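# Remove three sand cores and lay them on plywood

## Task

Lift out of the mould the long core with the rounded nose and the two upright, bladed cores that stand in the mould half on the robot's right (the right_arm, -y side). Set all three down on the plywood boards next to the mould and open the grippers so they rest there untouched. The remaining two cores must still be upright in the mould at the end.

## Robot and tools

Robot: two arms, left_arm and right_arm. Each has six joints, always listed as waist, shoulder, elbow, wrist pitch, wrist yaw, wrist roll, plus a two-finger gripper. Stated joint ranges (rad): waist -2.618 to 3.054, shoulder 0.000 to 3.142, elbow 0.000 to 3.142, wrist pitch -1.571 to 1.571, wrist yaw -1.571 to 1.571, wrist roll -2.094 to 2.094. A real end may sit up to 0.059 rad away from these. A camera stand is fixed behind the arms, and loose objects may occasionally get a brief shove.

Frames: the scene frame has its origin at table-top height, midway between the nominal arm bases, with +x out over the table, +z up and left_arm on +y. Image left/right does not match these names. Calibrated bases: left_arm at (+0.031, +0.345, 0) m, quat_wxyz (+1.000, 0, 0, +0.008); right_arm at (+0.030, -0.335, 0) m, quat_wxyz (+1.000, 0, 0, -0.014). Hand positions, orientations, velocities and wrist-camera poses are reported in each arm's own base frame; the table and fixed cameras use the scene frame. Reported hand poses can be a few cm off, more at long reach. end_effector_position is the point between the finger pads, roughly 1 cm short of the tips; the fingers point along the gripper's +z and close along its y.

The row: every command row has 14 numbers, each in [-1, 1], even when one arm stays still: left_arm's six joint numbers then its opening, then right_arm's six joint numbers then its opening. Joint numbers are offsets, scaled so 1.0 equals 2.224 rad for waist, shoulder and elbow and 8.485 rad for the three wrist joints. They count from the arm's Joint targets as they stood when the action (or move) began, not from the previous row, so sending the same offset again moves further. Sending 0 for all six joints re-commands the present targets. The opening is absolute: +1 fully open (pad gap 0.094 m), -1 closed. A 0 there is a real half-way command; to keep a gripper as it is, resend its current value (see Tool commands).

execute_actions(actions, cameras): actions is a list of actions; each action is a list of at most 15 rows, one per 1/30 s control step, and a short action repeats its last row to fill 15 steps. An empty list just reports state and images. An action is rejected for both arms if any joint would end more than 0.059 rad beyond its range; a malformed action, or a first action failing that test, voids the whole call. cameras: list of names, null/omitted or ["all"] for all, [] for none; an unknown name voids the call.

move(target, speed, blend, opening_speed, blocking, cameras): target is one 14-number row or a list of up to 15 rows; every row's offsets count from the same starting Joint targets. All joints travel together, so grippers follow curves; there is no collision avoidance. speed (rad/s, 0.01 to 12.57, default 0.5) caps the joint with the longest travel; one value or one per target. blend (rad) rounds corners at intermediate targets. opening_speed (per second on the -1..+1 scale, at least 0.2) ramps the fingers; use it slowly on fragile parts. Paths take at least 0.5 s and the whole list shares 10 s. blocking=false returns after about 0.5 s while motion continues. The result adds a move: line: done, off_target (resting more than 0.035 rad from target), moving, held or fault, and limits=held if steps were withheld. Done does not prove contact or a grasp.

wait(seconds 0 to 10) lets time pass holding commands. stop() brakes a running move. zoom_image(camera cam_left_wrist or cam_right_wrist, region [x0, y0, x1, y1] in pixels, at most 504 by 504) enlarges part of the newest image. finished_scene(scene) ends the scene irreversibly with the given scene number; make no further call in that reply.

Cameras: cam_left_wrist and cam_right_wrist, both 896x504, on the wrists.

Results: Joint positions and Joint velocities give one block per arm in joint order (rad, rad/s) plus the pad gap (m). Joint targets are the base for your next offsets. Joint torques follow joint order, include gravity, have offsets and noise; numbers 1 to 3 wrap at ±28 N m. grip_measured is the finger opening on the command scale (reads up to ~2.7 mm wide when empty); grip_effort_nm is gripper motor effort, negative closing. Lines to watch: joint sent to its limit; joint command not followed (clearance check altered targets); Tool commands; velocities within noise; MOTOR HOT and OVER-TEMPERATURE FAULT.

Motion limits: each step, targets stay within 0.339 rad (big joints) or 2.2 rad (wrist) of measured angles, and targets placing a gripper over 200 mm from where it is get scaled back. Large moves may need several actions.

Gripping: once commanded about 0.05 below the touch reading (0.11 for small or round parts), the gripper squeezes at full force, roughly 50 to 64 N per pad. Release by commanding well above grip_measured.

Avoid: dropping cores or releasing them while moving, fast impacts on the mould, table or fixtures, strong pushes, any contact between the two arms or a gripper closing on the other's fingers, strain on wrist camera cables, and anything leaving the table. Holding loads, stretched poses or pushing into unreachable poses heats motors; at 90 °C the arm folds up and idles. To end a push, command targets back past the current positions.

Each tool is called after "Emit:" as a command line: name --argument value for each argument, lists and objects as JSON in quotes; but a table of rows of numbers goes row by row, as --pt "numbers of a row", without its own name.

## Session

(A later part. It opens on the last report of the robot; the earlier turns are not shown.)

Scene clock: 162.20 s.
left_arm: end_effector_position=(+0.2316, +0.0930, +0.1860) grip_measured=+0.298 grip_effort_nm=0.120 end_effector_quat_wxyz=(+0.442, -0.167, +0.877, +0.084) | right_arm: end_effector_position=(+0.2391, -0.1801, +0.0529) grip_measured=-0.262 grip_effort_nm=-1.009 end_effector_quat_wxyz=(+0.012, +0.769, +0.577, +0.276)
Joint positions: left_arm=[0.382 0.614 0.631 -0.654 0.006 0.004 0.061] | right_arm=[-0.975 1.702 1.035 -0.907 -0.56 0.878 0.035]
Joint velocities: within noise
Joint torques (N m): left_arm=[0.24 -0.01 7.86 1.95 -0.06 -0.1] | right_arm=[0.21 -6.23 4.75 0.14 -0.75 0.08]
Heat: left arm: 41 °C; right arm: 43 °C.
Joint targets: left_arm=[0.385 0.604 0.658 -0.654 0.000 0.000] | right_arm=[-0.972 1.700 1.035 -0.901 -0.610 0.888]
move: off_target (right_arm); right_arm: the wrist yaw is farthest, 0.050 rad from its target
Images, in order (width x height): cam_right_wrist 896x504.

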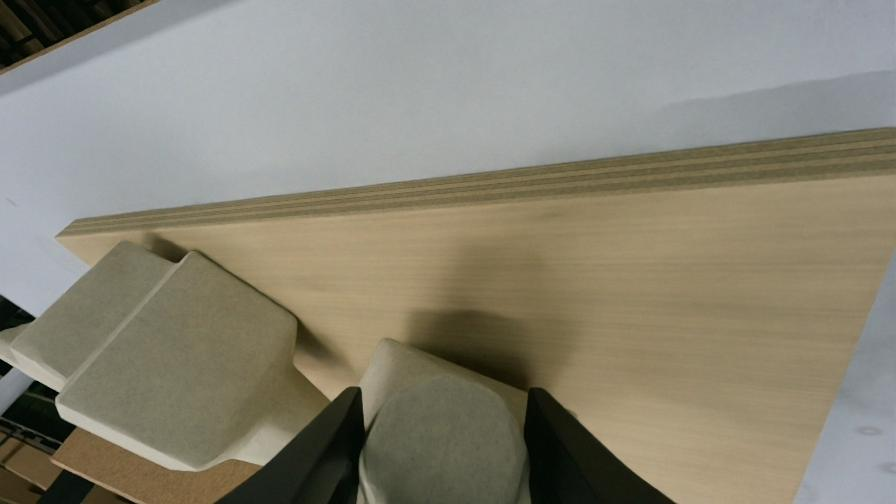

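Emit:
move --pt "0 0 0 0 0 0 0.3 0 0.0055 -0.0125 0.0047 0 0 -0.5" --speed 0.06 --cameras '["cam_right_wrist"]'

Scene clock: 171.27 s.
left_arm: end_effector_position=(+0.2316, +0.0930, +0.1860) grip_measured=+0.298 grip_effort_nm=0.120 end_effector_quat_wxyz=(+0.442, -0.167, +0.877, +0.084) | right_arm: end_effector_position=(+0.2396, -0.1797, +0.0464) grip_measured=-0.262 grip_effort_nm=-0.999 end_effector_quat_wxyz=(+0.015, +0.768, +0.577, +0.278)
Joint positions: left_arm=[0.382 0.614 0.631 -0.654 0.006 0.004 0.061] | right_arm=[-0.975 1.708 1.012 -0.871 -0.564 0.878 0.035]
Joint velocities: within noise
Joint torques (N m): left_arm=[0.31 -0.06 7.77 1.98 -0.05 -0.1] | right_arm=[0.18 -5.75 4.27 0.22 -0.73 0.08]
Heat: left arm: 41 °C; right arm: 41 °C.
Joint targets: left_arm=[0.385 0.604 0.658 -0.654 0.000 0.000] | right_arm=[-0.972 1.712 1.008 -0.861 -0.610 0.888]
move: off_target (right_arm); right_arm: the wrist yaw is farthest, 0.046 rad from its target
Images, in order (width x height): cam_right_wrist 896x504.

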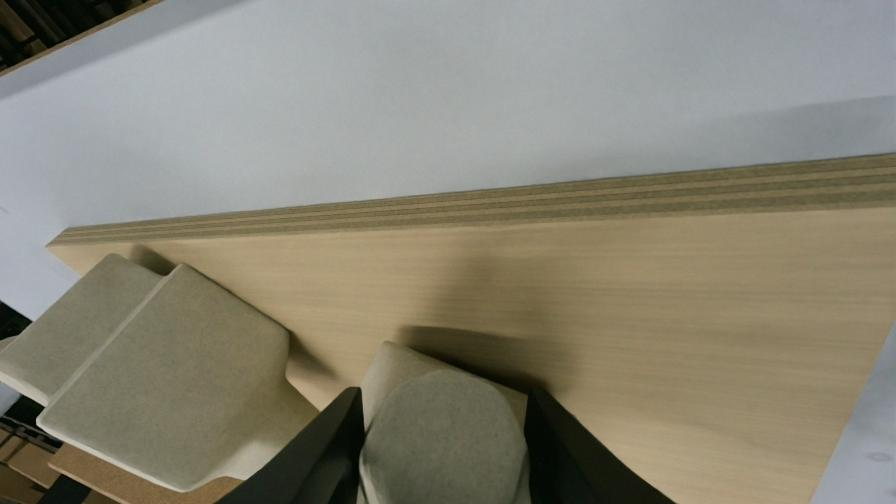

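Emit:
move --pt "0 0 0 0 0 0 0.3 0 0.0026 -0.006 0.0022 0 0 -0.5" --speed 0.06 --cameras '["cam_right_wrist"]'

Scene clock: 173.40 s.
left_arm: end_effector_position=(+0.2316, +0.0930, +0.1860) grip_measured=+0.298 grip_effort_nm=0.120 end_effector_quat_wxyz=(+0.442, -0.167, +0.877, +0.084) | right_arm: end_effector_position=(+0.2408, -0.1793, +0.0439) grip_measured=-0.262 grip_effort_nm=-1.009 end_effector_quat_wxyz=(+0.018, +0.766, +0.577, +0.282)
Joint positions: left_arm=[0.382 0.614 0.631 -0.654 0.006 0.004 0.061] | right_arm=[-0.975 1.711 1.001 -0.852 -0.572 0.878 0.035]
Joint velocities: within noise
Joint torques (N m): left_arm=[0.25 -0.13 7.8 1.96 -0.03 -0.09] | right_arm=[0.2 -5.57 4.19 0.23 -0.64 0.07]
Heat: left arm: 41 °C; right arm: 41 °C.
Joint targets: left_arm=[0.385 0.604 0.658 -0.654 0.000 0.000] | right_arm=[-0.972 1.718 0.994 -0.842 -0.610 0.888]
move: off_target (right_arm); right_arm: the wrist yaw is farthest, 0.038 rad from its target
Images, in order (width x height): cam_right_wrist 896x504.

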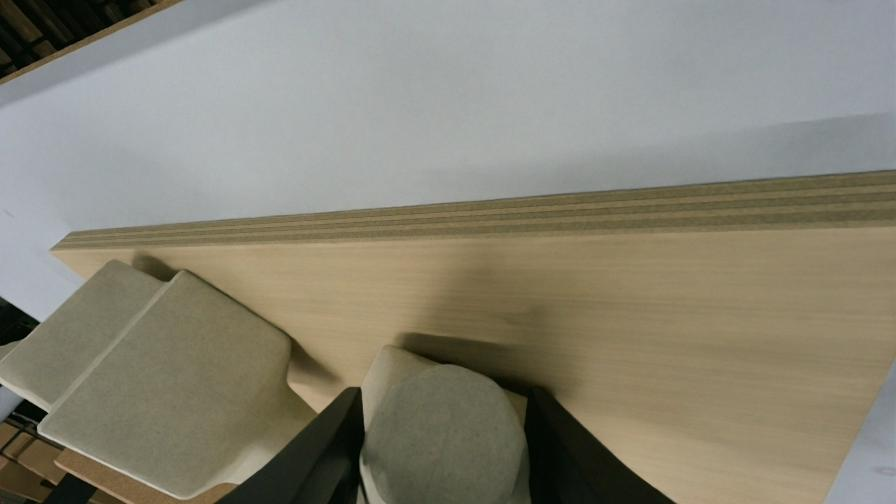

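Emit:
move --pt "0 0 0 0 0 0 0.3 0 0.0016 -0.0035 0.0013 0 0 -0.5" --speed 0.06 --cameras '[]'

Emit:
move --pt "0 0 0 0 0 0 0.3 0 0 0 0 0 0 0.1" --opening_speed 0.4 --cameras '["cam_right_wrist"]'

Scene clock: 177.03 s.
left_arm: end_effector_position=(+0.2316, +0.0930, +0.1860) grip_measured=+0.298 grip_effort_nm=0.120 end_effector_quat_wxyz=(+0.442, -0.167, +0.877, +0.084) | right_arm: end_effector_position=(+0.2415, -0.1792, +0.0427) grip_measured=-0.262 grip_effort_nm=-1.004 end_effector_quat_wxyz=(+0.020, +0.766, +0.577, +0.283)
Joint positions: left_arm=[0.382 0.614 0.631 -0.654 0.006 0.004 0.061] | right_arm=[-0.975 1.712 0.994 -0.84 -0.576 0.879 0.035]
Joint velocities: within noise
Joint torques (N m): left_arm=[0.34 -0.13 7.75 1.96 -0.06 -0.08] | right_arm=[0.18 -5.3 4 0.18 -0.56 0.07]
Heat: left arm: 41 °C; right arm: 40 °C.
Joint targets: left_arm=[0.385 0.604 0.658 -0.654 0.000 0.000] | right_arm=[-0.972 1.722 0.986 -0.831 -0.610 0.888]
move: done
No camera images: "cameras" was empty.

Scene clock: 178.73 s.
left_arm: end_effector_position=(+0.2316, +0.0930, +0.1860) grip_measured=+0.298 grip_effort_nm=0.129 end_effector_quat_wxyz=(+0.442, -0.167, +0.877, +0.084) | right_arm: end_effector_position=(+0.2439, -0.1781, +0.0443) grip_measured=+0.097 grip_effort_nm=0.183 end_effector_quat_wxyz=(+0.021, +0.764, +0.575, +0.292)
Joint positions: left_arm=[0.382 0.614 0.631 -0.654 0.006 0.004 0.061] | right_arm=[-0.975 1.712 0.994 -0.837 -0.594 0.882 0.052]
Joint velocities: within noise
Joint torques (N m): left_arm=[0.23 -0.08 7.82 1.97 -0.02 -0.13] | right_arm=[0.2 -5.34 4.1 0.2 -0.43 0.04]
Heat: left arm: 41 °C; right arm: 40 °C.
Joint targets: left_arm=[0.385 0.604 0.658 -0.654 0.000 0.000] | right_arm=[-0.972 1.722 0.986 -0.831 -0.610 0.888]
move: done
Images, in order (width x height): cam_right_wrist 896x504.

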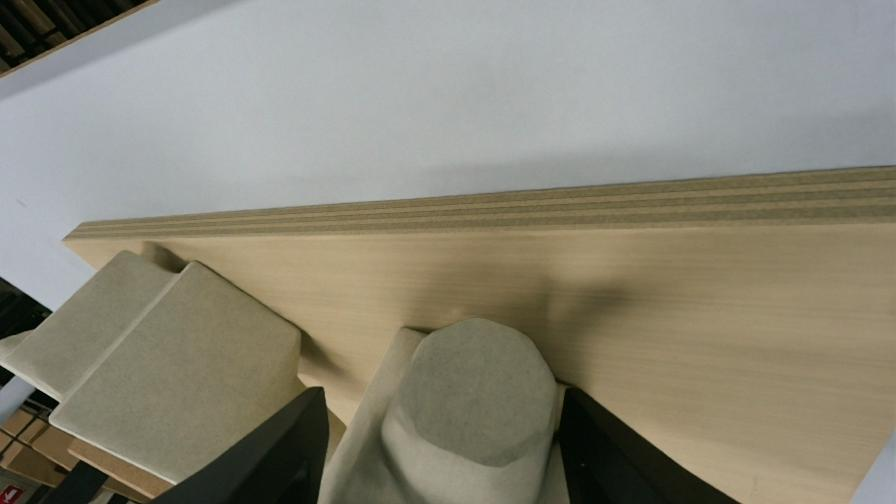

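Emit:
move --pt "0 0 0 0 0 0 0.3 -0.063 -0.035 0.099 -0.0348 0 0 0.25" --pt "0 0 0 0 0 0 0.3 0.1 -0.12 0.35 -0.087 0.072 -0.1047 0.25" --speed '[0.3,0.8]' --blend '[0.05,0]' --opening_speed 0.5

Scene clock: 185.03 s.
left_arm: end_effector_position=(+0.2316, +0.0930, +0.1860) grip_measured=+0.298 grip_effort_nm=0.125 end_effector_quat_wxyz=(+0.442, -0.167, +0.877, +0.084) | right_arm: end_effector_position=(+0.2077, -0.1929, +0.2661) grip_measured=+0.247 grip_effort_nm=0.173 end_effector_quat_wxyz=(+0.137, +0.368, +0.918, -0.050)
Joint positions: left_arm=[0.382 0.614 0.631 -0.654 0.006 0.004 0.061] | right_arm=[-0.756 1.465 1.743 -1.556 -0.007 0.007 0.059]
Joint velocities: within noise
Joint torques (N m): left_arm=[0.32 -0.13 7.8 1.94 -0.04 -0.1] | right_arm=[0.57 -4.97 6.53 0.47 0.07 -0.15]
Heat: left arm: 41 °C; right arm: 39 °C.
Joint targets: left_arm=[0.385 0.604 0.658 -0.654 0.000 0.000] | right_arm=[-0.750 1.455 1.765 -1.569 0.001 0.000]
move: done

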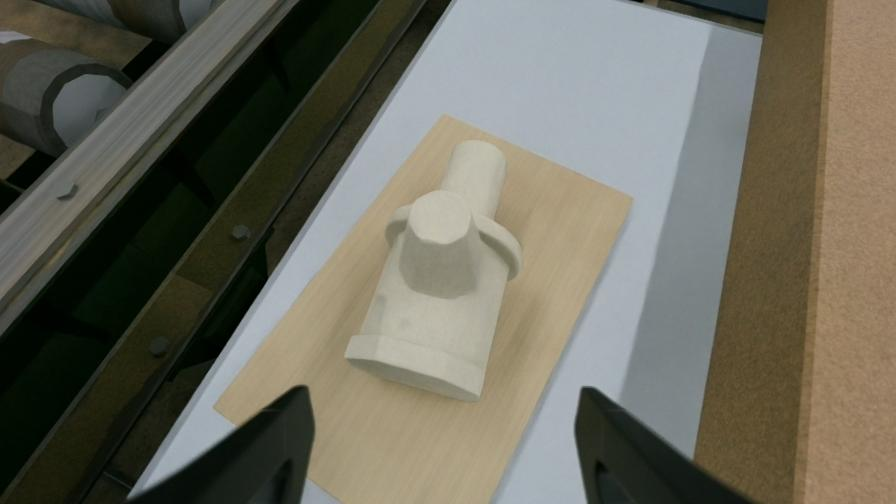

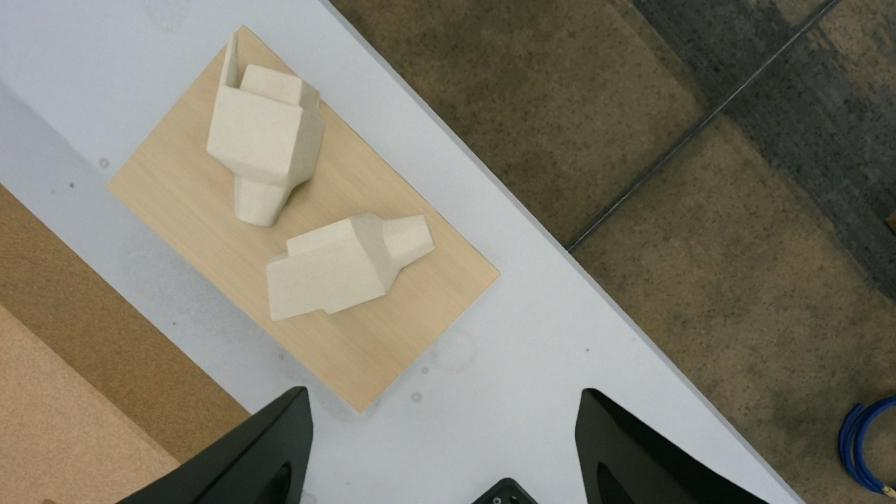

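All three are on the boards.

Emit:
finished_scene --scene 2

The scene is finished: the task was done.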